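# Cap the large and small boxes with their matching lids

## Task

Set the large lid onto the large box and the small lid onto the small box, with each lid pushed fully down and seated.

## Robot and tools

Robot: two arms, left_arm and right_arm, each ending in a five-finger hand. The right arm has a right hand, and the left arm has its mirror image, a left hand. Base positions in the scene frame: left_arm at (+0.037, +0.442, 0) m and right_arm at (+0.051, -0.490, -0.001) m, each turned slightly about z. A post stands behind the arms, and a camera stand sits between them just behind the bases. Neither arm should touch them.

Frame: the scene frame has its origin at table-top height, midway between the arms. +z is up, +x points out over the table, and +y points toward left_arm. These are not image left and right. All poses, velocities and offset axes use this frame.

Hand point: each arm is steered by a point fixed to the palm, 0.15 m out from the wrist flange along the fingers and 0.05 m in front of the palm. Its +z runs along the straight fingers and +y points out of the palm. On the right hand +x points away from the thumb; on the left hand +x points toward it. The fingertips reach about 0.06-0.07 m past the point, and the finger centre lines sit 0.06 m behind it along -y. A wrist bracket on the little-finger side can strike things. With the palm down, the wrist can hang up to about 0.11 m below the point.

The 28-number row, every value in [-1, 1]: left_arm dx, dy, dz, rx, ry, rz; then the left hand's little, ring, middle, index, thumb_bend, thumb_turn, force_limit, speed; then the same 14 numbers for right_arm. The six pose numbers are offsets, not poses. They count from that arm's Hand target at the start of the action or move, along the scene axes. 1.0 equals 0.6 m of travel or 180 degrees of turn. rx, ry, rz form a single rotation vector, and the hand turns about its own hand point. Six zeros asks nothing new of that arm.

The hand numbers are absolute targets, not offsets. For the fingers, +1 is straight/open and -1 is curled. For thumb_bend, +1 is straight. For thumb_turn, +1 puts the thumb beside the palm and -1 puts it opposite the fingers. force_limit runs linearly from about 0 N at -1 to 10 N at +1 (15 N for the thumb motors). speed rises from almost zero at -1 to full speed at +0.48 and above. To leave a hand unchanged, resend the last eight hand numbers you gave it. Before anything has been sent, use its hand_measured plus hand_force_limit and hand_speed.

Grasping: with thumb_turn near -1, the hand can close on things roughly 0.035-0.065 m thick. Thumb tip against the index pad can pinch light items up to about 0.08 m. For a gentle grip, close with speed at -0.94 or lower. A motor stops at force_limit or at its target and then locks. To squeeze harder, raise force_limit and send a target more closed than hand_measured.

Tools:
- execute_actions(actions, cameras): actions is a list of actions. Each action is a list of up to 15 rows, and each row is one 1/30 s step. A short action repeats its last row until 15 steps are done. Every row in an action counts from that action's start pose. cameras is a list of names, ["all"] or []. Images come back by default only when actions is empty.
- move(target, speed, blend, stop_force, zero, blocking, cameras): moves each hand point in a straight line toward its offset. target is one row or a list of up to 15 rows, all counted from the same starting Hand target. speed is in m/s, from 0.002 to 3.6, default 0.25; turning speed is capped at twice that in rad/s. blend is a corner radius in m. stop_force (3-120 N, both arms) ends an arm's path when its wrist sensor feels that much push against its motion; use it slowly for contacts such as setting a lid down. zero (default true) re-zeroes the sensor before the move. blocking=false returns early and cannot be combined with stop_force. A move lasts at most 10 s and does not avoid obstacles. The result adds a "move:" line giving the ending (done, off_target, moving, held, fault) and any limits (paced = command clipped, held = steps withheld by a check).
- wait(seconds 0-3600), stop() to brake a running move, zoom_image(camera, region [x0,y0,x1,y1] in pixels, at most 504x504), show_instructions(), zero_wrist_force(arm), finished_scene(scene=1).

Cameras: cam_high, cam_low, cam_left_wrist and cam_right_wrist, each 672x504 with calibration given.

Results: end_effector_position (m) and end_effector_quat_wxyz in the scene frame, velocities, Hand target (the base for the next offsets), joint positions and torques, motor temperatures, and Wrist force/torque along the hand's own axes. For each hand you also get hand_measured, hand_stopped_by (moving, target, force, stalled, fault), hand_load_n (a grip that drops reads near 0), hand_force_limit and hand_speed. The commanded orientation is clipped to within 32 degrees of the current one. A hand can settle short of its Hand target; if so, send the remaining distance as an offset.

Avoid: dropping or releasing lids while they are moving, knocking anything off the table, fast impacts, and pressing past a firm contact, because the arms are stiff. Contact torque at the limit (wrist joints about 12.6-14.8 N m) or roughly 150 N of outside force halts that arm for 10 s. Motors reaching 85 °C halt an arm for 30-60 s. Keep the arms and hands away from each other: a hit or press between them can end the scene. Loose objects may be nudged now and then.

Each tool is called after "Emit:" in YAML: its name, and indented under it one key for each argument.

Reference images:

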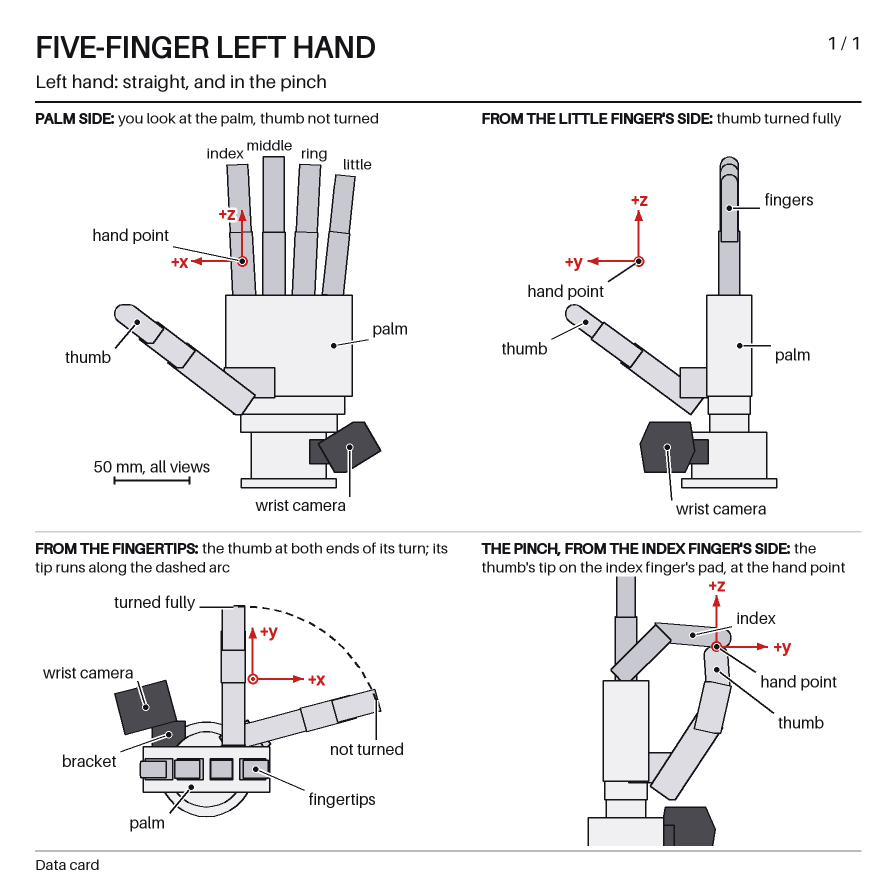

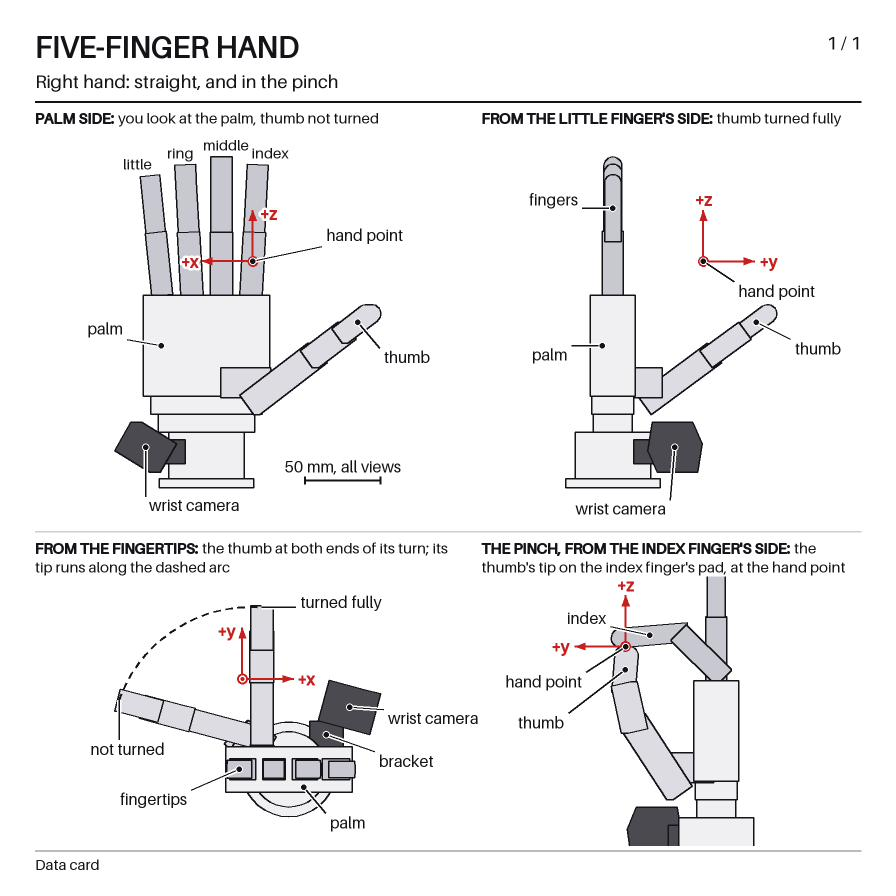

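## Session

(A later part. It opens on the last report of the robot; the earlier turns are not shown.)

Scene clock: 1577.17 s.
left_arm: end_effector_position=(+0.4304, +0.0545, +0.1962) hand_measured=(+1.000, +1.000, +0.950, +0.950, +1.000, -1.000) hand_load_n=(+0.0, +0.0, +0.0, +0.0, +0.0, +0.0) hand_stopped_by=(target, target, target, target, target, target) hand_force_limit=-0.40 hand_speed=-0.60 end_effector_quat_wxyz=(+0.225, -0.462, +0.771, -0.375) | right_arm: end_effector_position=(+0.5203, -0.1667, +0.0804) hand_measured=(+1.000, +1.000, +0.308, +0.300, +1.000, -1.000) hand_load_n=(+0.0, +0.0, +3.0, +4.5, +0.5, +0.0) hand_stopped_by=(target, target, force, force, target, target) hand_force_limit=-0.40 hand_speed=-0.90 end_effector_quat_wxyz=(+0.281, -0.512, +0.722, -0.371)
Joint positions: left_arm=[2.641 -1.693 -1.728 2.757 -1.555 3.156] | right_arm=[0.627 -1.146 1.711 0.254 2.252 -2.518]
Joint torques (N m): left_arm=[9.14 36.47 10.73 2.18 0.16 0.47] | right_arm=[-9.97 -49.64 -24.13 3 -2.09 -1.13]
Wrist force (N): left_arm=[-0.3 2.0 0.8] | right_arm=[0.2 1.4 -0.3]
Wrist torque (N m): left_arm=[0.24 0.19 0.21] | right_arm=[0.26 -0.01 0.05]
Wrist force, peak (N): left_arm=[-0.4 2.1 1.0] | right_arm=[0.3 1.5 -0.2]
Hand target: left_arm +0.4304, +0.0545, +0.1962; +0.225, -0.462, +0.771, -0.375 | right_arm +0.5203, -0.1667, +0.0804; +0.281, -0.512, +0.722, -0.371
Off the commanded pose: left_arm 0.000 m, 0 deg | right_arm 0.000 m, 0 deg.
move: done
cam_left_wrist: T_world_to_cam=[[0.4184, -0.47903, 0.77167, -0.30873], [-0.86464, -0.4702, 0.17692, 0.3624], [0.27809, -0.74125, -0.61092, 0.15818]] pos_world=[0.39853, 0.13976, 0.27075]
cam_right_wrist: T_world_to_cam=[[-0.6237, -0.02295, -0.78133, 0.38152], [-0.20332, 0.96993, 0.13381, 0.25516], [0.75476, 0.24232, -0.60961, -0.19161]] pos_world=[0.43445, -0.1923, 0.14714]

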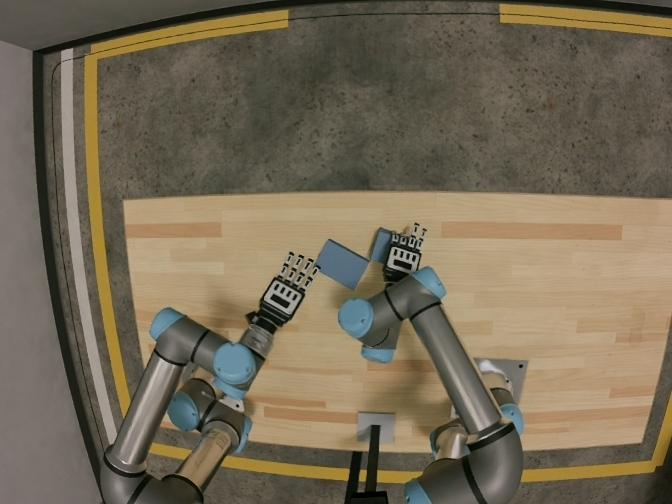

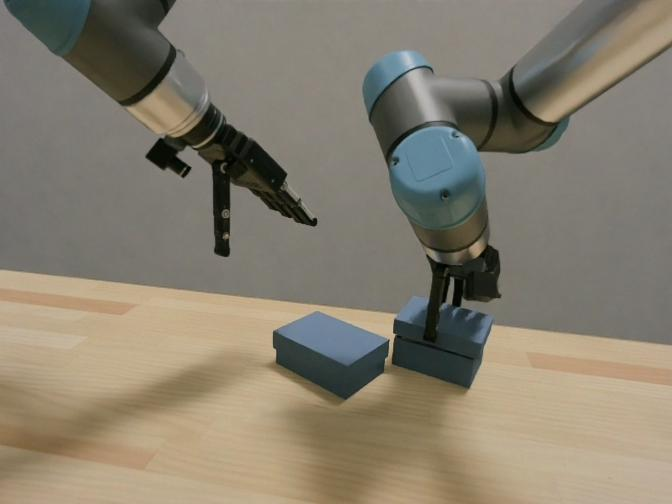

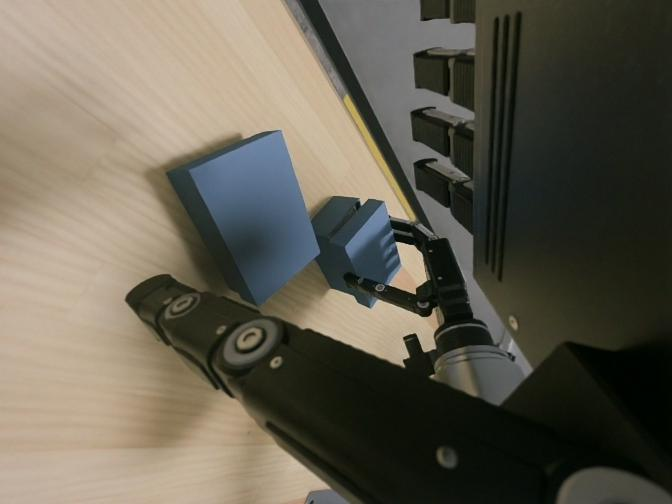

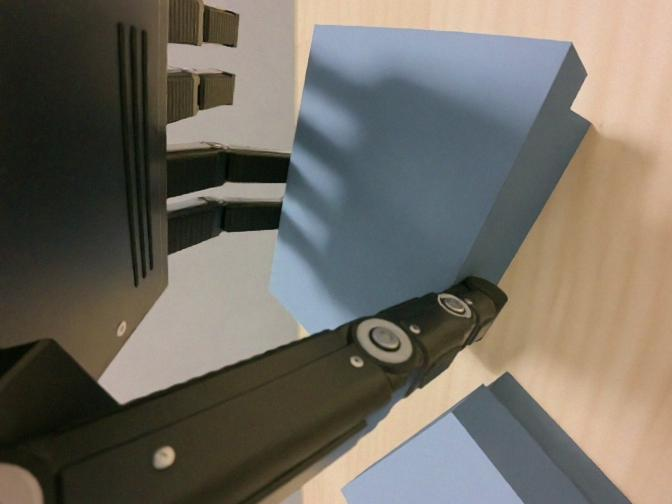

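Emit:
move:
  target: [0,0,0,0,0,0,1,1,0.95,0.95,1,-1,-0.4,-0.6,0,0,-0.0133,0,0,-0.0066,1,1,0.0,0.0,1,-1,-0.4,-0.9]
  speed: 0.01
  stop_force: 4
  cameras: ["all"]

Emit:
zoom_image:
  camera: "cam_low"
  region: [455, 320, 505, 370]

Emit:
zoom_image:
  camera: "cam_low"
  region: [375, 305, 425, 355]

Emit:
zoom_image:
  camera: "cam_left_wrist"
  region: [300, 180, 420, 320]

Emit:
zoom_image:
  camera: "cam_right_wrist"
  region: [500, 20, 640, 160]

Scene clock: 1600.03 s.
left_arm: end_effector_position=(+0.4304, +0.0545, +0.1962) hand_measured=(+1.000, +1.000, +0.950, +0.950, +1.000, -1.000) hand_load_n=(+0.0, -0.5, +0.0, +0.0, +0.0, +0.0) hand_stopped_by=(target, target, target, target, target, target) hand_force_limit=-0.40 hand_speed=-0.60 end_effector_quat_wxyz=(+0.225, -0.462, +0.771, -0.375) | right_arm: end_effector_position=(+0.5204, -0.1667, +0.0724) hand_measured=(+1.000, +1.000, +0.308, +0.300, +1.000, -1.000) hand_load_n=(+0.0, +0.0, +3.0, +4.5, +0.5, +0.0) hand_stopped_by=(target, target, force, force, target, target) hand_force_limit=-0.40 hand_speed=-0.90 end_effector_quat_wxyz=(+0.277, -0.505, +0.727, -0.374)
Joint positions: left_arm=[2.641 -1.693 -1.728 2.757 -1.555 3.156] | right_arm=[0.634 -1.126 1.707 0.254 2.271 -2.492]
Joint torques (N m): left_arm=[9.4 36.06 11.44 2.18 1.18 0.52] | right_arm=[1.34 -48.98 -19.6 1.84 -1.91 -1.04]
Wrist force (N): left_arm=[-0.2 1.8 0.8] | right_arm=[0.2 1.2 -0.2]
Wrist torque (N m): left_arm=[0.21 0.18 0.22] | right_arm=[0.21 0.00 -0.08]
Wrist force, peak (N): left_arm=[-0.4 2.1 1.0] | right_arm=[0.3 1.5 -0.1]
Hand target: left_arm +0.4304, +0.0545, +0.1962; +0.225, -0.462, +0.771, -0.375 | right_arm +0.5203, -0.1667, +0.0724; +0.277, -0.505, +0.727, -0.374
Off the commanded pose: left_arm 0.000 m, 0 deg | right_arm 0.000 m, 0 deg.
move: done
cam_left_wrist: T_world_to_cam=[[0.4184, -0.47903, 0.77167, -0.30873], [-0.86464, -0.4702, 0.17692, 0.3624], [0.27809, -0.74125, -0.61092, 0.15818]] pos_world=[0.39853, 0.13976, 0.27075]
cam_right_wrist: T_world_to_cam=[[-0.62404, -0.01002, -0.78133, 0.3776], [-0.18313, 0.97395, 0.13377, 0.24633], [0.75963, 0.22656, -0.60962, -0.20166]] pos_world=[0.43393, -0.19045, 0.13914]

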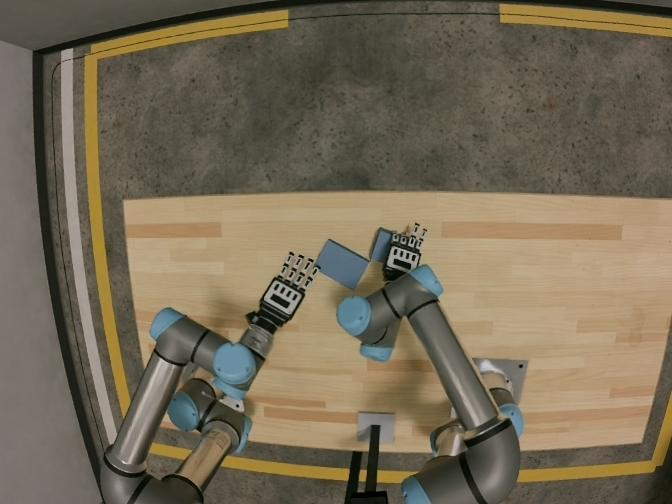

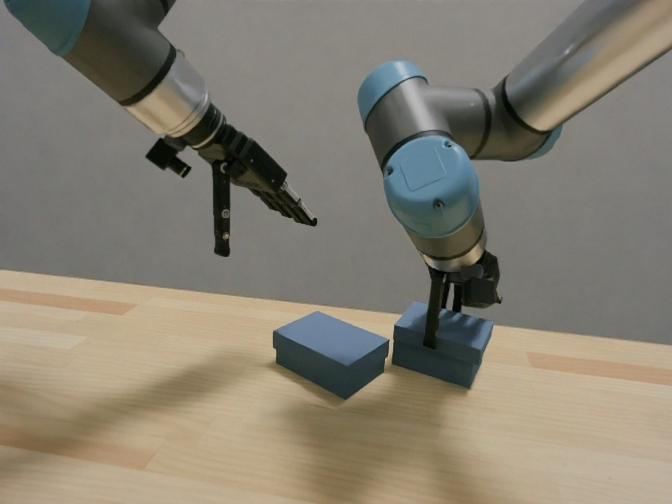

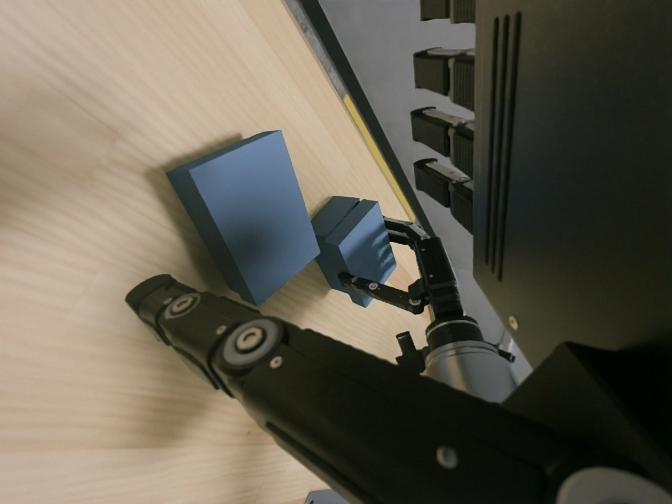

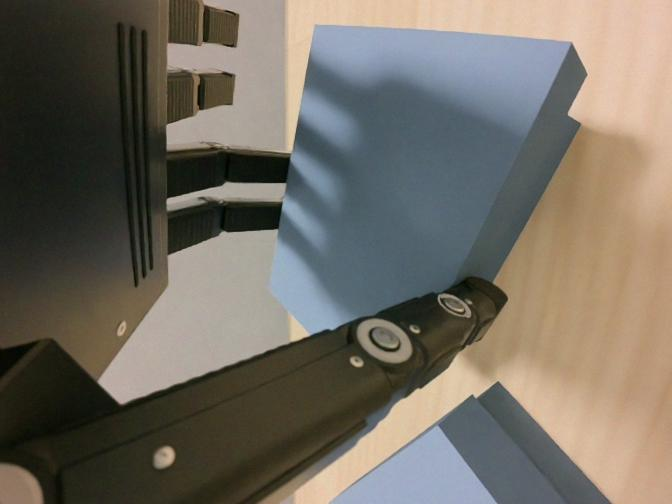

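Scaled by 10.080.

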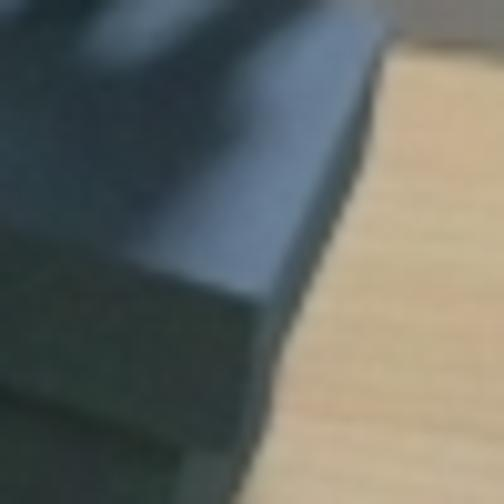

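Scaled by 10.080.

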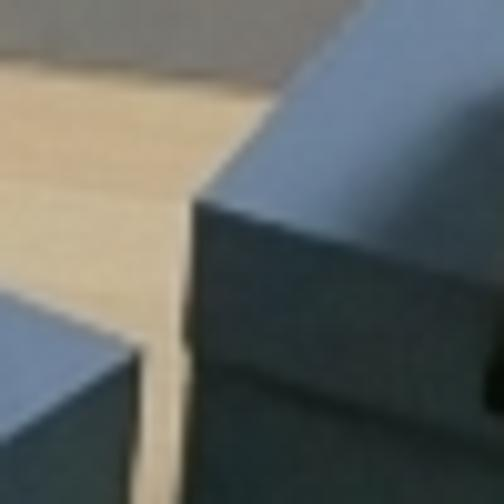

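Scaled by 3.600.

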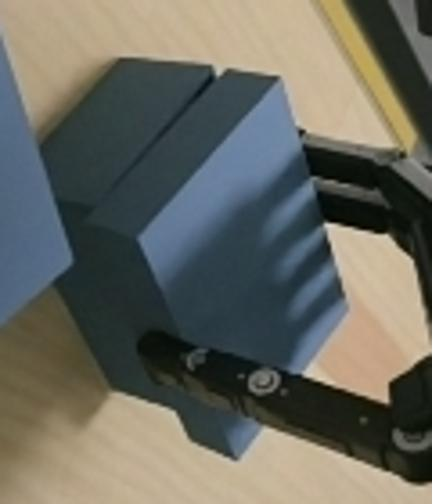

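Scaled by 3.600.

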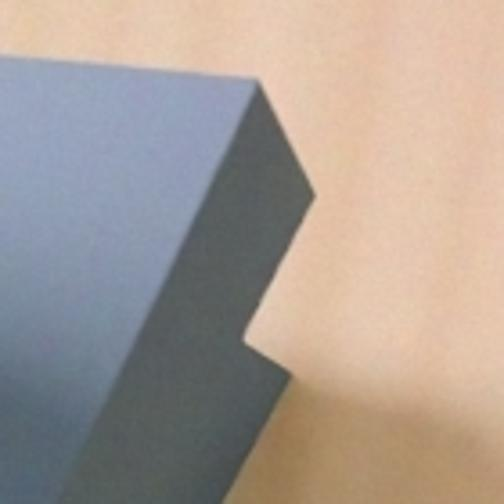

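Emit:
move:
  target: [0,0,0,0,0,0,1,1,0.95,0.95,1,-1,-0.4,-0.6,0.0108,0.006,0,0,0,0,1,1,0.0,0.0,1,-1,-0.4,-0.9]
  speed: 0.01
  stop_force: 4
  cameras: ["all"]

Emit:
zoom_image:
  camera: "cam_low"
  region: [455, 320, 505, 370]

Emit:
zoom_image:
  camera: "cam_low"
  region: [375, 305, 425, 355]

Emit:
zoom_image:
  camera: "cam_left_wrist"
  region: [300, 180, 420, 320]

Emit:
zoom_image:
  camera: "cam_right_wrist"
  region: [500, 20, 640, 160]

Scene clock: 1635.23 s.
left_arm: end_effector_position=(+0.4304, +0.0545, +0.1962) hand_measured=(+1.000, +1.000, +0.950, +0.950, +1.000, -1.000) hand_load_n=(+0.0, +0.0, +0.0, +0.0, +0.0, +0.0) hand_stopped_by=(target, target, target, target, target, target) hand_force_limit=-0.40 hand_speed=-0.60 end_effector_quat_wxyz=(+0.225, -0.462, +0.771, -0.375) | right_arm: end_effector_position=(+0.5268, -0.1631, +0.0724) hand_measured=(+1.000, +1.000, +0.308, +0.300, +1.000, -1.000) hand_load_n=(+0.0, +0.0, +3.0, +4.5, +0.5, +0.0) hand_stopped_by=(target, target, force, force, target, target) hand_force_limit=-0.40 hand_speed=-0.90 end_effector_quat_wxyz=(+0.277, -0.505, +0.727, -0.374)
Joint positions: left_arm=[2.641 -1.693 -1.728 2.757 -1.555 3.156] | right_arm=[0.633 -1.111 1.685 0.261 2.27 -2.493]
Joint torques (N m): left_arm=[9.35 34.88 11.53 2.16 1.07 0.8] | right_arm=[-4.46 -52 -9.07 -0.95 -1.26 0.35]
Wrist force (N): left_arm=[-0.3 1.9 0.9] | right_arm=[0.3 1.0 -0.2]
Wrist torque (N m): left_arm=[0.22 0.20 0.22] | right_arm=[0.18 -0.02 -0.07]
Wrist force, peak (N): left_arm=[-0.1 2.1 1.1] | right_arm=[0.3 1.6 -0.5]
Hand target: left_arm +0.4304, +0.0545, +0.1962; +0.225, -0.462, +0.771, -0.375 | right_arm +0.5268, -0.1631, +0.0724; +0.277, -0.505, +0.727, -0.374
Off the commanded pose: left_arm 0.000 m, 0 deg | right_arm 0.000 m, 0 deg.
move: done
cam_left_wrist: T_world_to_cam=[[0.4184, -0.47903, 0.77167, -0.30873], [-0.86464, -0.4702, 0.17692, 0.3624], [0.27809, -0.74125, -0.61092, 0.15818]] pos_world=[0.39853, 0.13976, 0.27075]
cam_right_wrist: T_world_to_cam=[[-0.62404, -0.01001, -0.78133, 0.38169], [-0.18319, 0.97393, 0.13384, 0.24413], [0.75961, 0.22665, -0.6096, -0.20737]] pos_world=[0.44043, -0.18695, 0.13914]

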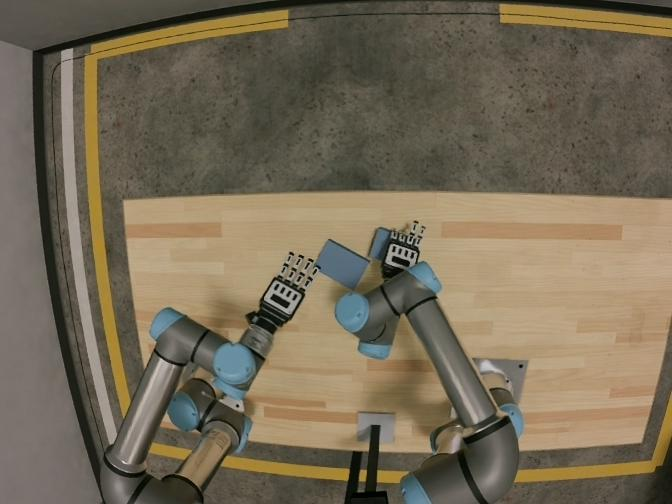

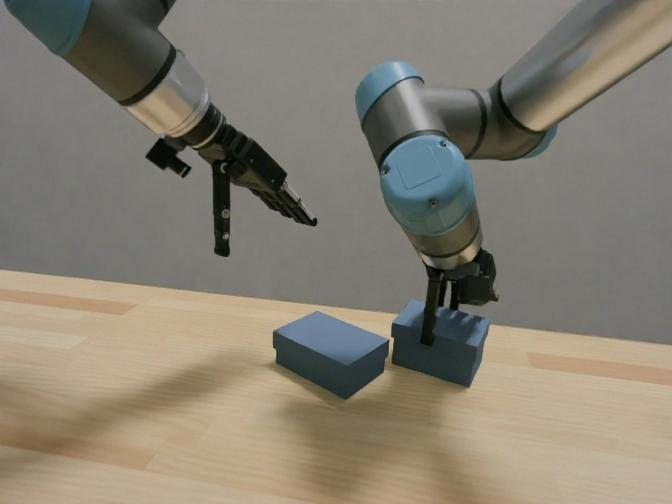

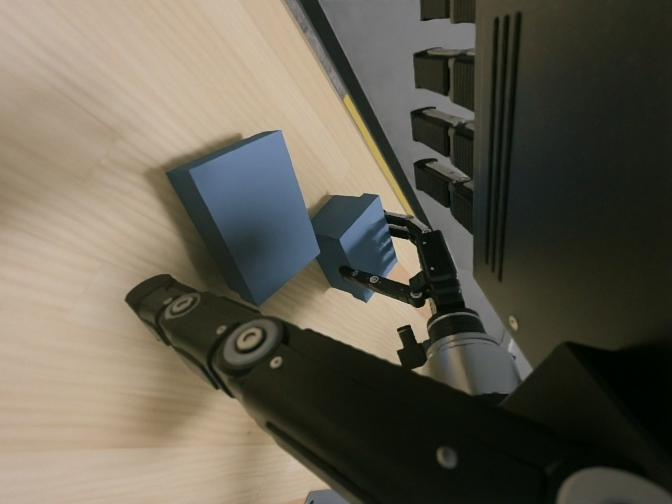

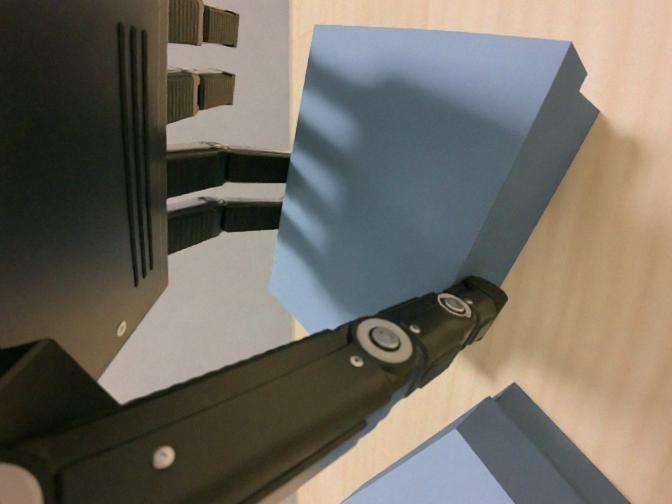

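Scaled by 10.080.

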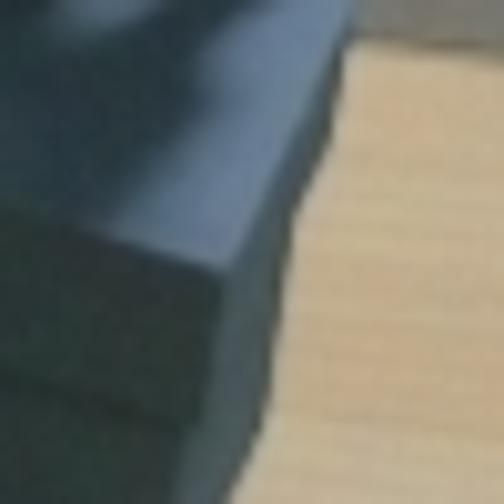

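Scaled by 10.080.

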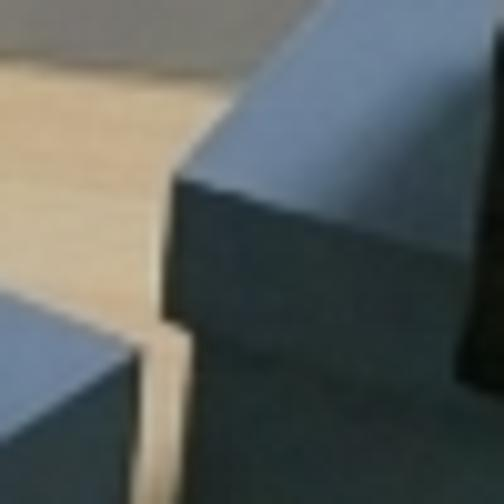

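Scaled by 3.600.

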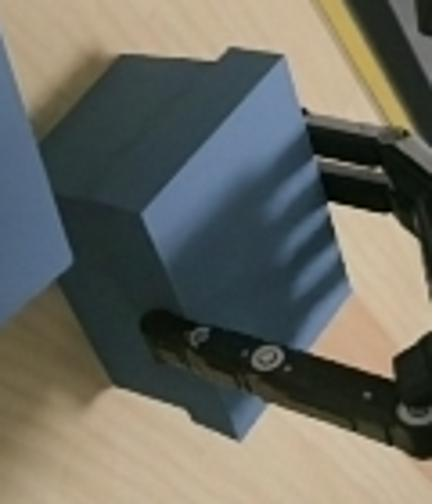

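Scaled by 3.600.

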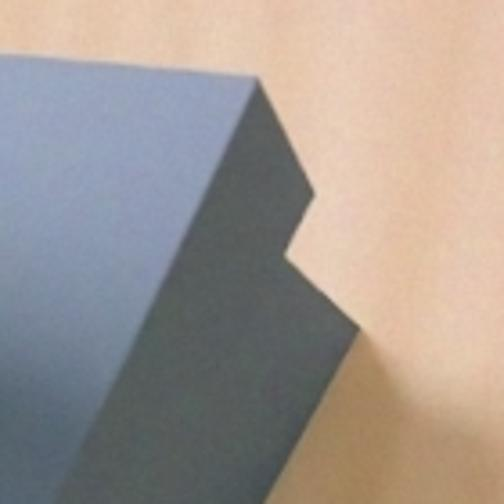

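Emit:
move:
  target: [0,0,0,0,0,0,1,1,0.95,0.95,1,-1,-0.4,-0.6,0.0027,0.001,-0.005,-0.0035,0.0115,0,1,1,0.0,0.0,1,-1,-0.4,-0.9]
  speed: 0.01
  cameras: ["all"]

Emit:
zoom_image:
  camera: "cam_low"
  region: [455, 320, 505, 370]

Emit:
zoom_image:
  camera: "cam_low"
  region: [375, 305, 425, 355]

Emit:
zoom_image:
  camera: "cam_left_wrist"
  region: [300, 180, 420, 320]

Emit:
zoom_image:
  camera: "cam_right_wrist"
  region: [500, 20, 640, 160]

Scene clock: 1659.90 s.
left_arm: end_effector_position=(+0.4304, +0.0545, +0.1962) hand_measured=(+1.000, +1.000, +0.950, +0.950, +1.000, -1.000) hand_load_n=(+0.0, +0.0, +0.0, +0.0, +0.0, +0.0) hand_stopped_by=(target, target, target, target, target, target) hand_force_limit=-0.40 hand_speed=-0.60 end_effector_quat_wxyz=(+0.225, -0.462, +0.771, -0.375) | right_arm: end_effector_position=(+0.5285, -0.1625, +0.0694) hand_measured=(+1.000, +1.000, +0.308, +0.300, +1.000, -1.000) hand_load_n=(+0.0, +0.0, +3.0, +4.0, +0.5, +0.0) hand_stopped_by=(target, target, force, force, target, target) hand_force_limit=-0.40 hand_speed=-0.90 end_effector_quat_wxyz=(+0.261, -0.513, +0.730, -0.369)
Joint positions: left_arm=[2.641 -1.693 -1.728 2.757 -1.555 3.156] | right_arm=[0.627 -1.09 1.651 0.313 2.259 -2.49]
Joint torques (N m): left_arm=[9.33 34.53 11.45 2.25 1.09 1.06] | right_arm=[-8.58 -35.8 -16.24 1.02 -1.82 2.38]
Wrist force (N): left_arm=[-0.2 1.6 0.7] | right_arm=[0.8 1.1 -0.8]
Wrist torque (N m): left_arm=[0.19 0.18 0.23] | right_arm=[0.17 -0.01 -0.05]
Wrist force, peak (N): left_arm=[-0.1 2.2 0.9] | right_arm=[0.9 1.1 -1.1]
Hand target: left_arm +0.4304, +0.0545, +0.1962; +0.225, -0.462, +0.771, -0.375 | right_arm +0.5284, -0.1625, +0.0694; +0.261, -0.513, +0.730, -0.369
Off the commanded pose: left_arm 0.000 m, 0 deg | right_arm 0.000 m, 0 deg.
move: done
cam_left_wrist: T_world_to_cam=[[0.4184, -0.47903, 0.77167, -0.30873], [-0.86464, -0.4702, 0.17692, 0.3624], [0.27809, -0.74125, -0.61092, 0.15818]] pos_world=[0.39853, 0.13976, 0.27075]
cam_right_wrist: T_world_to_cam=[[-0.65204, -0.01846, -0.75796, 0.39218], [-0.17833, 0.97539, 0.12966, 0.24213], [0.73692, 0.21971, -0.63928, -0.19763]] pos_world=[0.44454, -0.18552, 0.13952]

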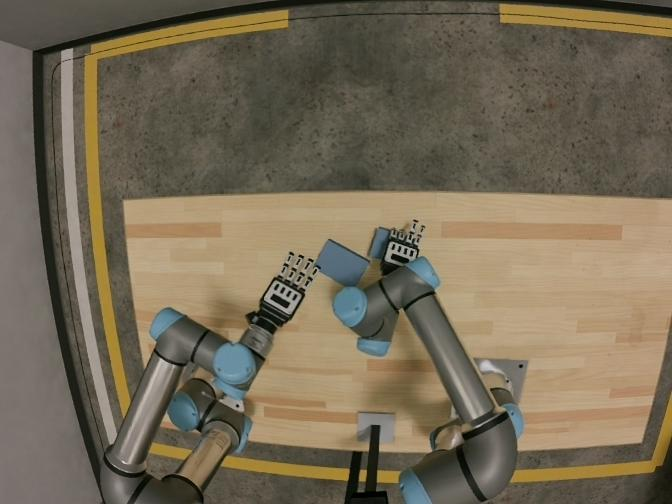

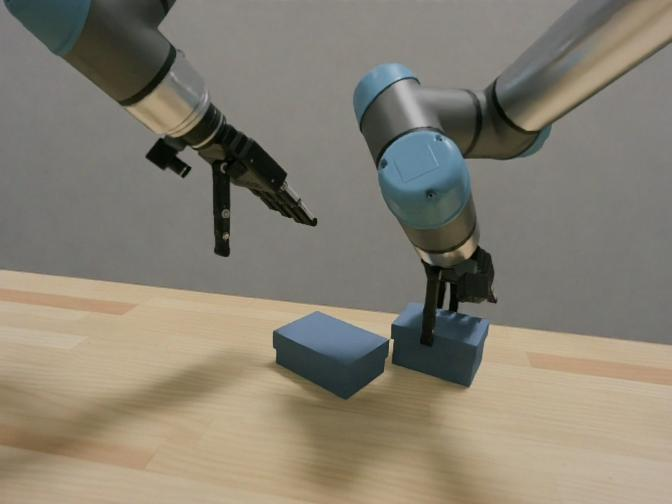

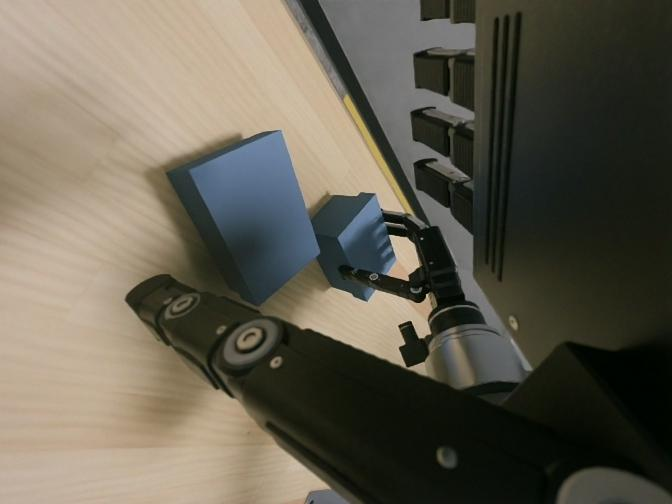

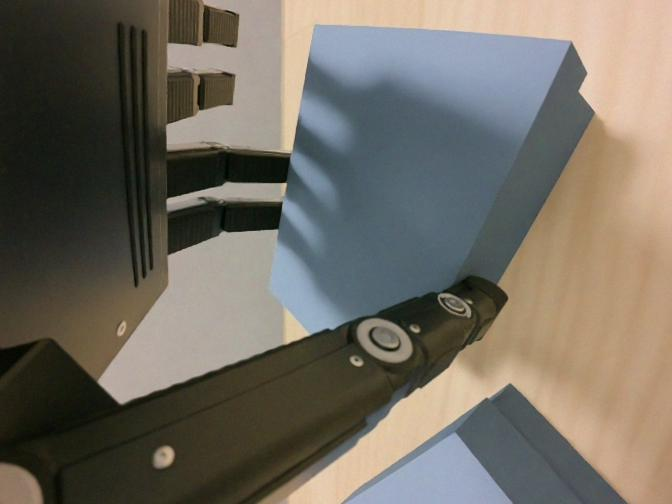

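Scaled by 10.080.

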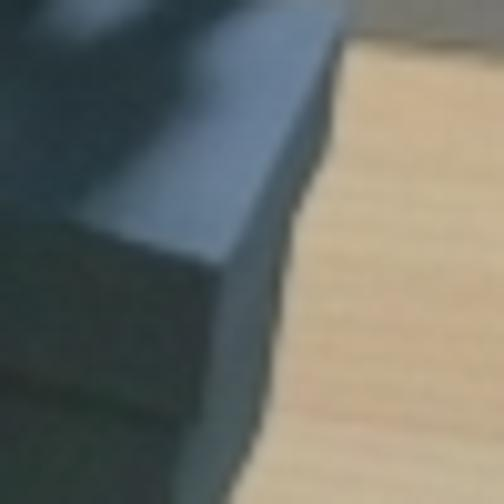

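Scaled by 10.080.

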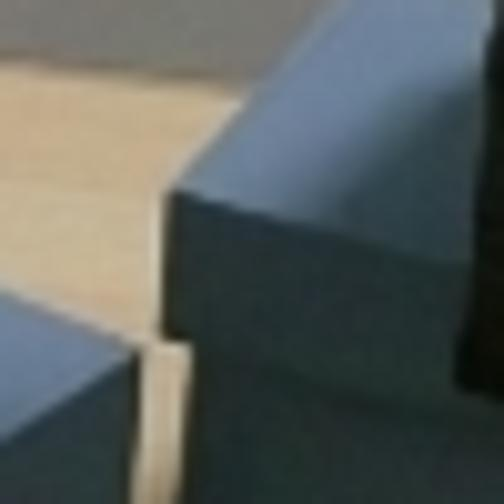

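Scaled by 3.600.

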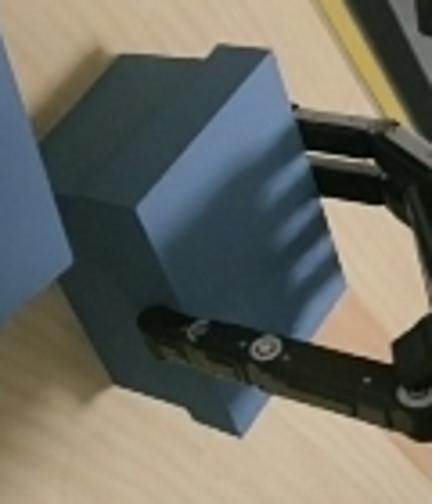

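Scaled by 3.600.

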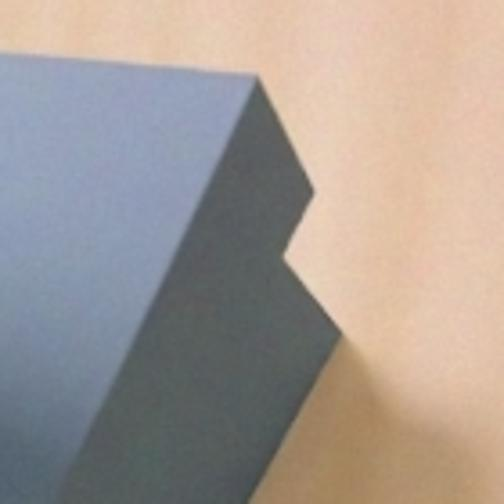

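Emit:
move:
  target: [0,0,0,0,0,0,1,1,0.95,0.95,1,-1,-0.4,-0.6,0.0022,0.0009,-0.005,-0.0035,0.0115,0,1,1,0.0,0.0,1,-1,-0.4,-0.9]
  speed: 0.01
  cameras: ["all"]

Emit:
zoom_image:
  camera: "cam_low"
  region: [370, 290, 520, 400]

Emit:
zoom_image:
  camera: "cam_low"
  region: [375, 305, 425, 355]

Emit:
zoom_image:
  camera: "cam_left_wrist"
  region: [300, 180, 420, 320]

Emit:
zoom_image:
  camera: "cam_right_wrist"
  region: [500, 20, 640, 160]

Scene clock: 1673.83 s.
left_arm: end_effector_position=(+0.4304, +0.0545, +0.1962) hand_measured=(+1.000, +1.000, +0.950, +0.950, +1.000, -1.000) hand_load_n=(+0.0, +0.0, +0.0, +0.0, +0.0, +0.0) hand_stopped_by=(target, target, target, target, target, target) hand_force_limit=-0.40 hand_speed=-0.60 end_effector_quat_wxyz=(+0.225, -0.462, +0.771, -0.375) | right_arm: end_effector_position=(+0.5298, -0.1620, +0.0664) hand_measured=(+1.000, +1.000, +0.308, +0.300, +1.000, -1.000) hand_load_n=(+0.0, +0.0, +3.5, +4.0, +0.5, +0.0) hand_stopped_by=(target, target, force, force, target, target) hand_force_limit=-0.40 hand_speed=-0.90 end_effector_quat_wxyz=(+0.245, -0.521, +0.733, -0.363)
Joint positions: left_arm=[2.641 -1.693 -1.728 2.757 -1.555 3.156] | right_arm=[0.623 -1.069 1.618 0.363 2.248 -2.487]
Joint torques (N m): left_arm=[9.07 34.71 11.59 2.18 1.13 1.1] | right_arm=[-7.58 -37.16 -16.14 1.04 -1.89 2.43]
Wrist force (N): left_arm=[-0.2 1.8 0.8] | right_arm=[0.9 0.9 -0.4]
Wrist torque (N m): left_arm=[0.21 0.19 0.21] | right_arm=[0.13 -0.04 -0.05]
Wrist force, peak (N): left_arm=[-0.2 2.1 1.1] | right_arm=[1.2 0.9 -0.8]
Hand target: left_arm +0.4304, +0.0545, +0.1962; +0.225, -0.462, +0.771, -0.375 | right_arm +0.5298, -0.1620, +0.0664; +0.245, -0.521, +0.733, -0.363
Off the commanded pose: left_arm 0.000 m, 0 deg | right_arm 0.000 m, 0 deg.
move: done
cam_left_wrist: T_world_to_cam=[[0.4184, -0.47903, 0.77167, -0.30873], [-0.86464, -0.4702, 0.17692, 0.3624], [0.27809, -0.74125, -0.61092, 0.15818]] pos_world=[0.39853, 0.13976, 0.27075]
cam_right_wrist: T_world_to_cam=[[-0.67897, -0.0267, -0.73368, 0.40204], [-0.17379, 0.97678, 0.12529, 0.24034], [0.7133, 0.21257, -0.66785, -0.18742]] pos_world=[0.44843, -0.18419, 0.13969]

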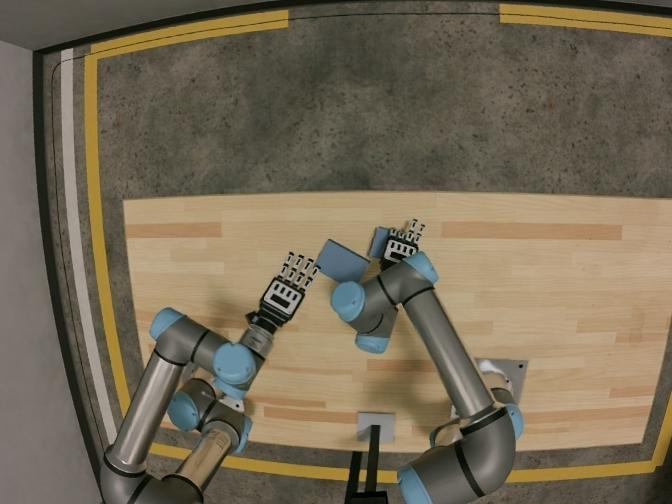

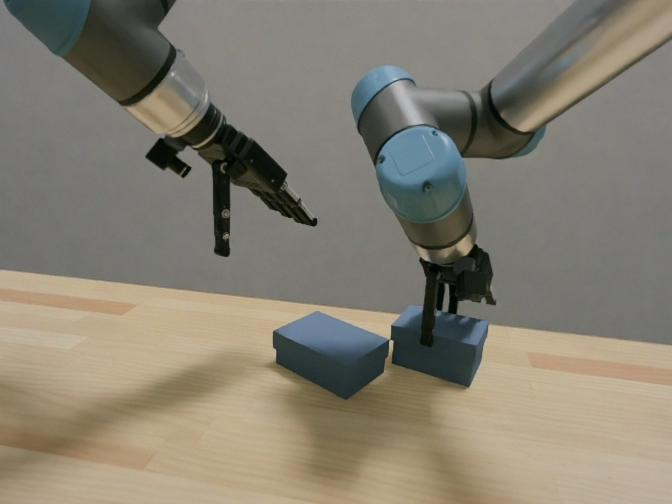

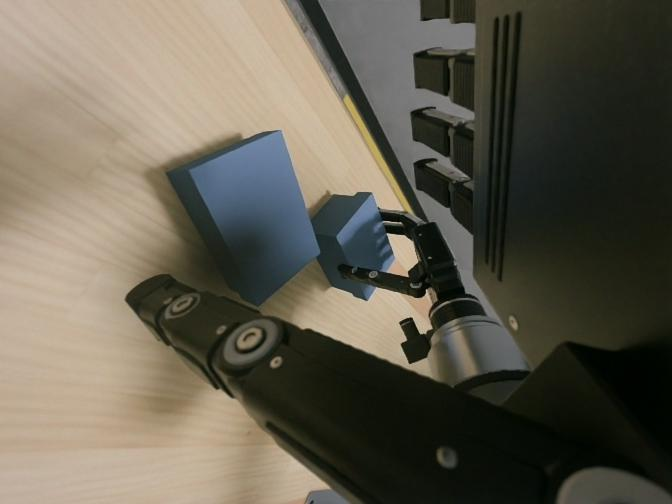

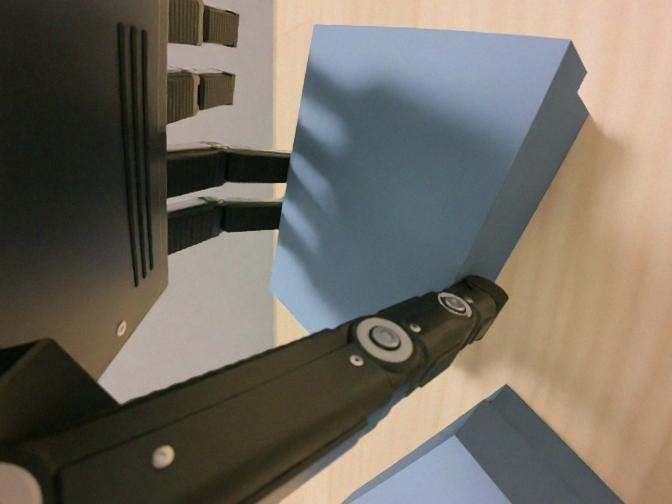

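Scaled by 3.360.

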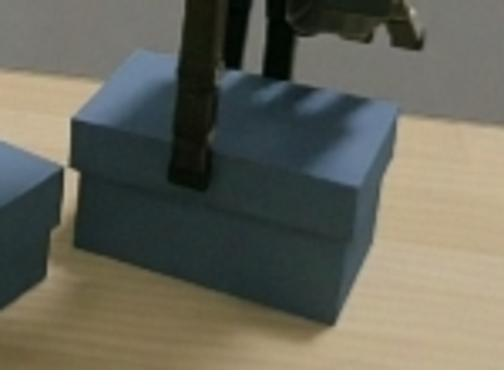

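Scaled by 10.080.

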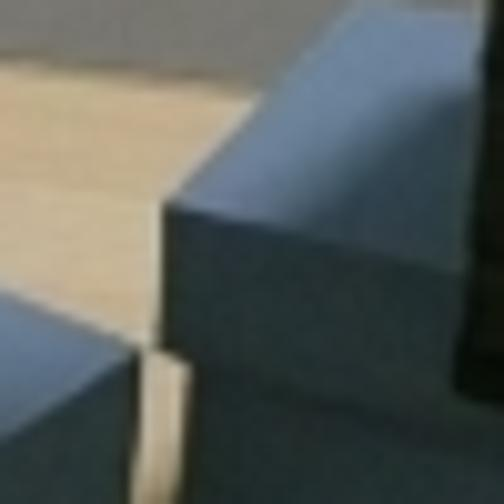

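Scaled by 3.600.

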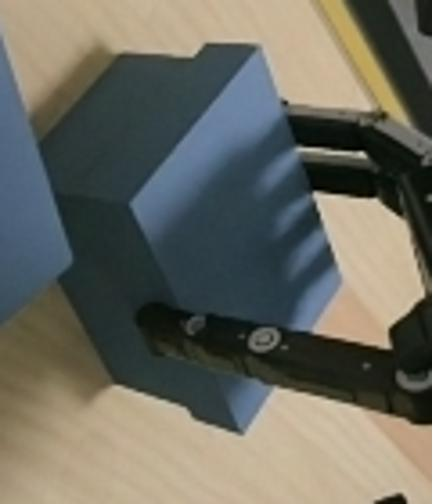

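Scaled by 3.600.

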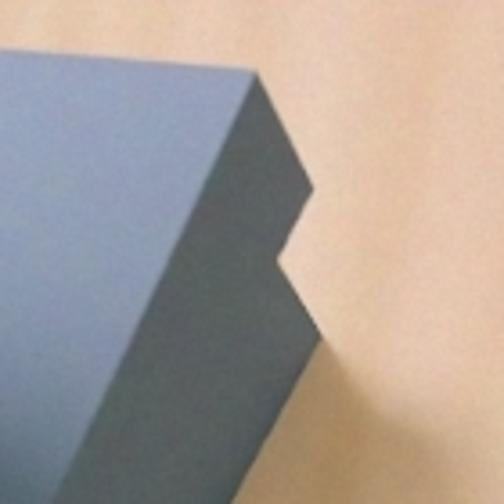

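Emit:
move:
  target: [0,0,0,0,0,0,1,1,0.95,0.95,1,-1,-0.4,-0.6,0,0,-0.01,0,0,0,1,1,0.0,0.0,1,-1,-0.4,-0.9]
  speed: 0.006
  stop_force: 4
  cameras: ["cam_low","cam_left_wrist","cam_right_wrist"]

Emit:
zoom_image:
  camera: "cam_low"
  region: [370, 290, 520, 400]

Emit:
zoom_image:
  camera: "cam_left_wrist"
  region: [300, 180, 420, 320]

Scene clock: 1683.80 s.
left_arm: end_effector_position=(+0.4304, +0.0545, +0.1962) hand_measured=(+1.000, +1.000, +0.950, +0.950, +1.000, -1.000) hand_load_n=(+0.0, +0.0, +0.0, -0.5, +0.0, +0.0) hand_stopped_by=(target, target, target, target, target, target) hand_force_limit=-0.40 hand_speed=-0.60 end_effector_quat_wxyz=(+0.225, -0.462, +0.771, -0.375) | right_arm: end_effector_position=(+0.5297, -0.1620, +0.0604) hand_measured=(+1.000, +1.000, +0.308, +0.300, +1.000, -1.000) hand_load_n=(+0.0, +0.0, +3.5, +4.0, +0.5, +0.0) hand_stopped_by=(target, target, force, force, target, target) hand_force_limit=-0.40 hand_speed=-0.90 end_effector_quat_wxyz=(+0.245, -0.521, +0.733, -0.363)
Joint positions: left_arm=[2.641 -1.693 -1.728 2.757 -1.555 3.156] | right_arm=[0.623 -1.061 1.624 0.349 2.248 -2.487]
Joint torques (N m): left_arm=[8.57 33.94 11.41 2.18 1.07 1.25] | right_arm=[8.52 -43.58 -17.8 2.74 2.79 -0.74]
Wrist force (N): left_arm=[-0.2 2.1 1.1] | right_arm=[1.1 0.6 -0.4]
Wrist torque (N m): left_arm=[0.23 0.19 0.22] | right_arm=[0.12 -0.02 -0.06]
Wrist force, peak (N): left_arm=[-0.3 2.1 1.0] | right_arm=[1.3 0.3 -0.3]
Hand target: left_arm +0.4304, +0.0545, +0.1962; +0.225, -0.462, +0.771, -0.375 | right_arm +0.5298, -0.1620, +0.0604; +0.245, -0.521, +0.733, -0.363
Off the commanded pose: left_arm 0.000 m, 0 deg | right_arm 0.000 m, 0 deg.
move: done
cam_left_wrist: T_world_to_cam=[[0.4184, -0.47903, 0.77167, -0.30873], [-0.86464, -0.4702, 0.17692, 0.3624], [0.27809, -0.74125, -0.61092, 0.15818]] pos_world=[0.39853, 0.13976, 0.27075]
cam_right_wrist: T_world_to_cam=[[-0.67887, -0.02666, -0.73377, 0.39762], [-0.17378, 0.97678, 0.12528, 0.24109], [0.7134, 0.21257, -0.66774, -0.19148]] pos_world=[0.44843, -0.18419, 0.1337]

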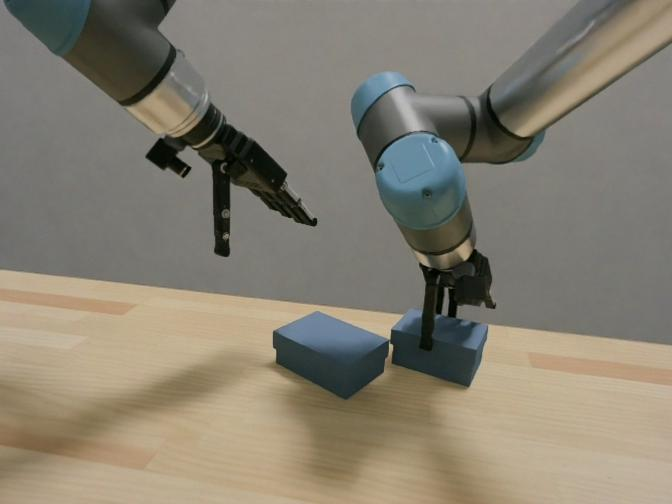

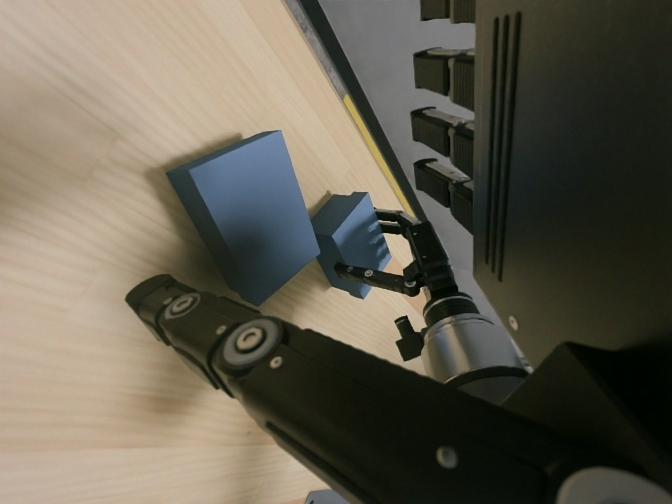

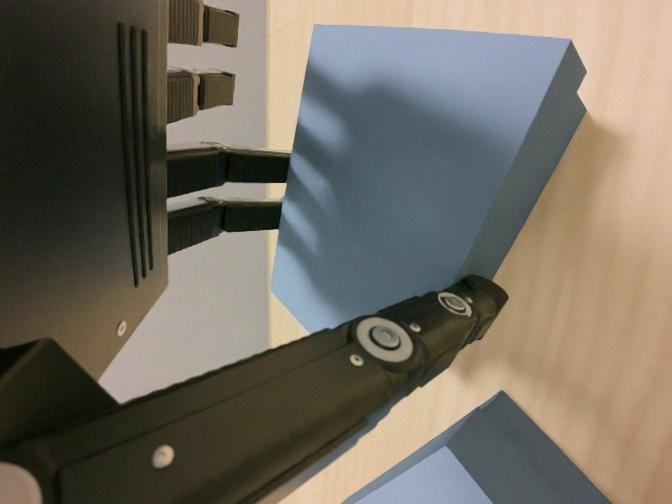

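Scaled by 3.360.

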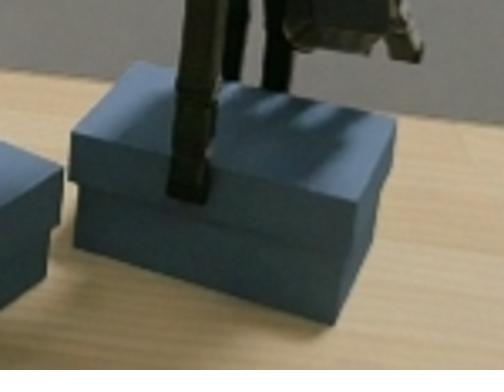

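Scaled by 3.600.

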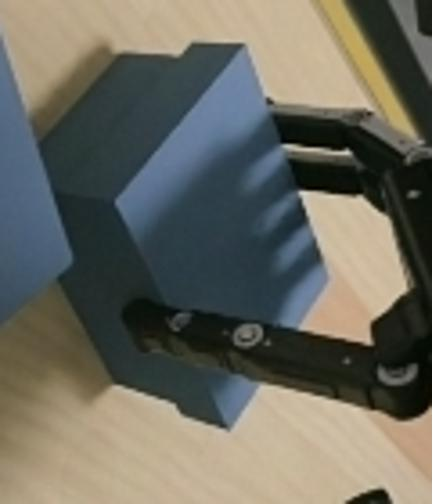

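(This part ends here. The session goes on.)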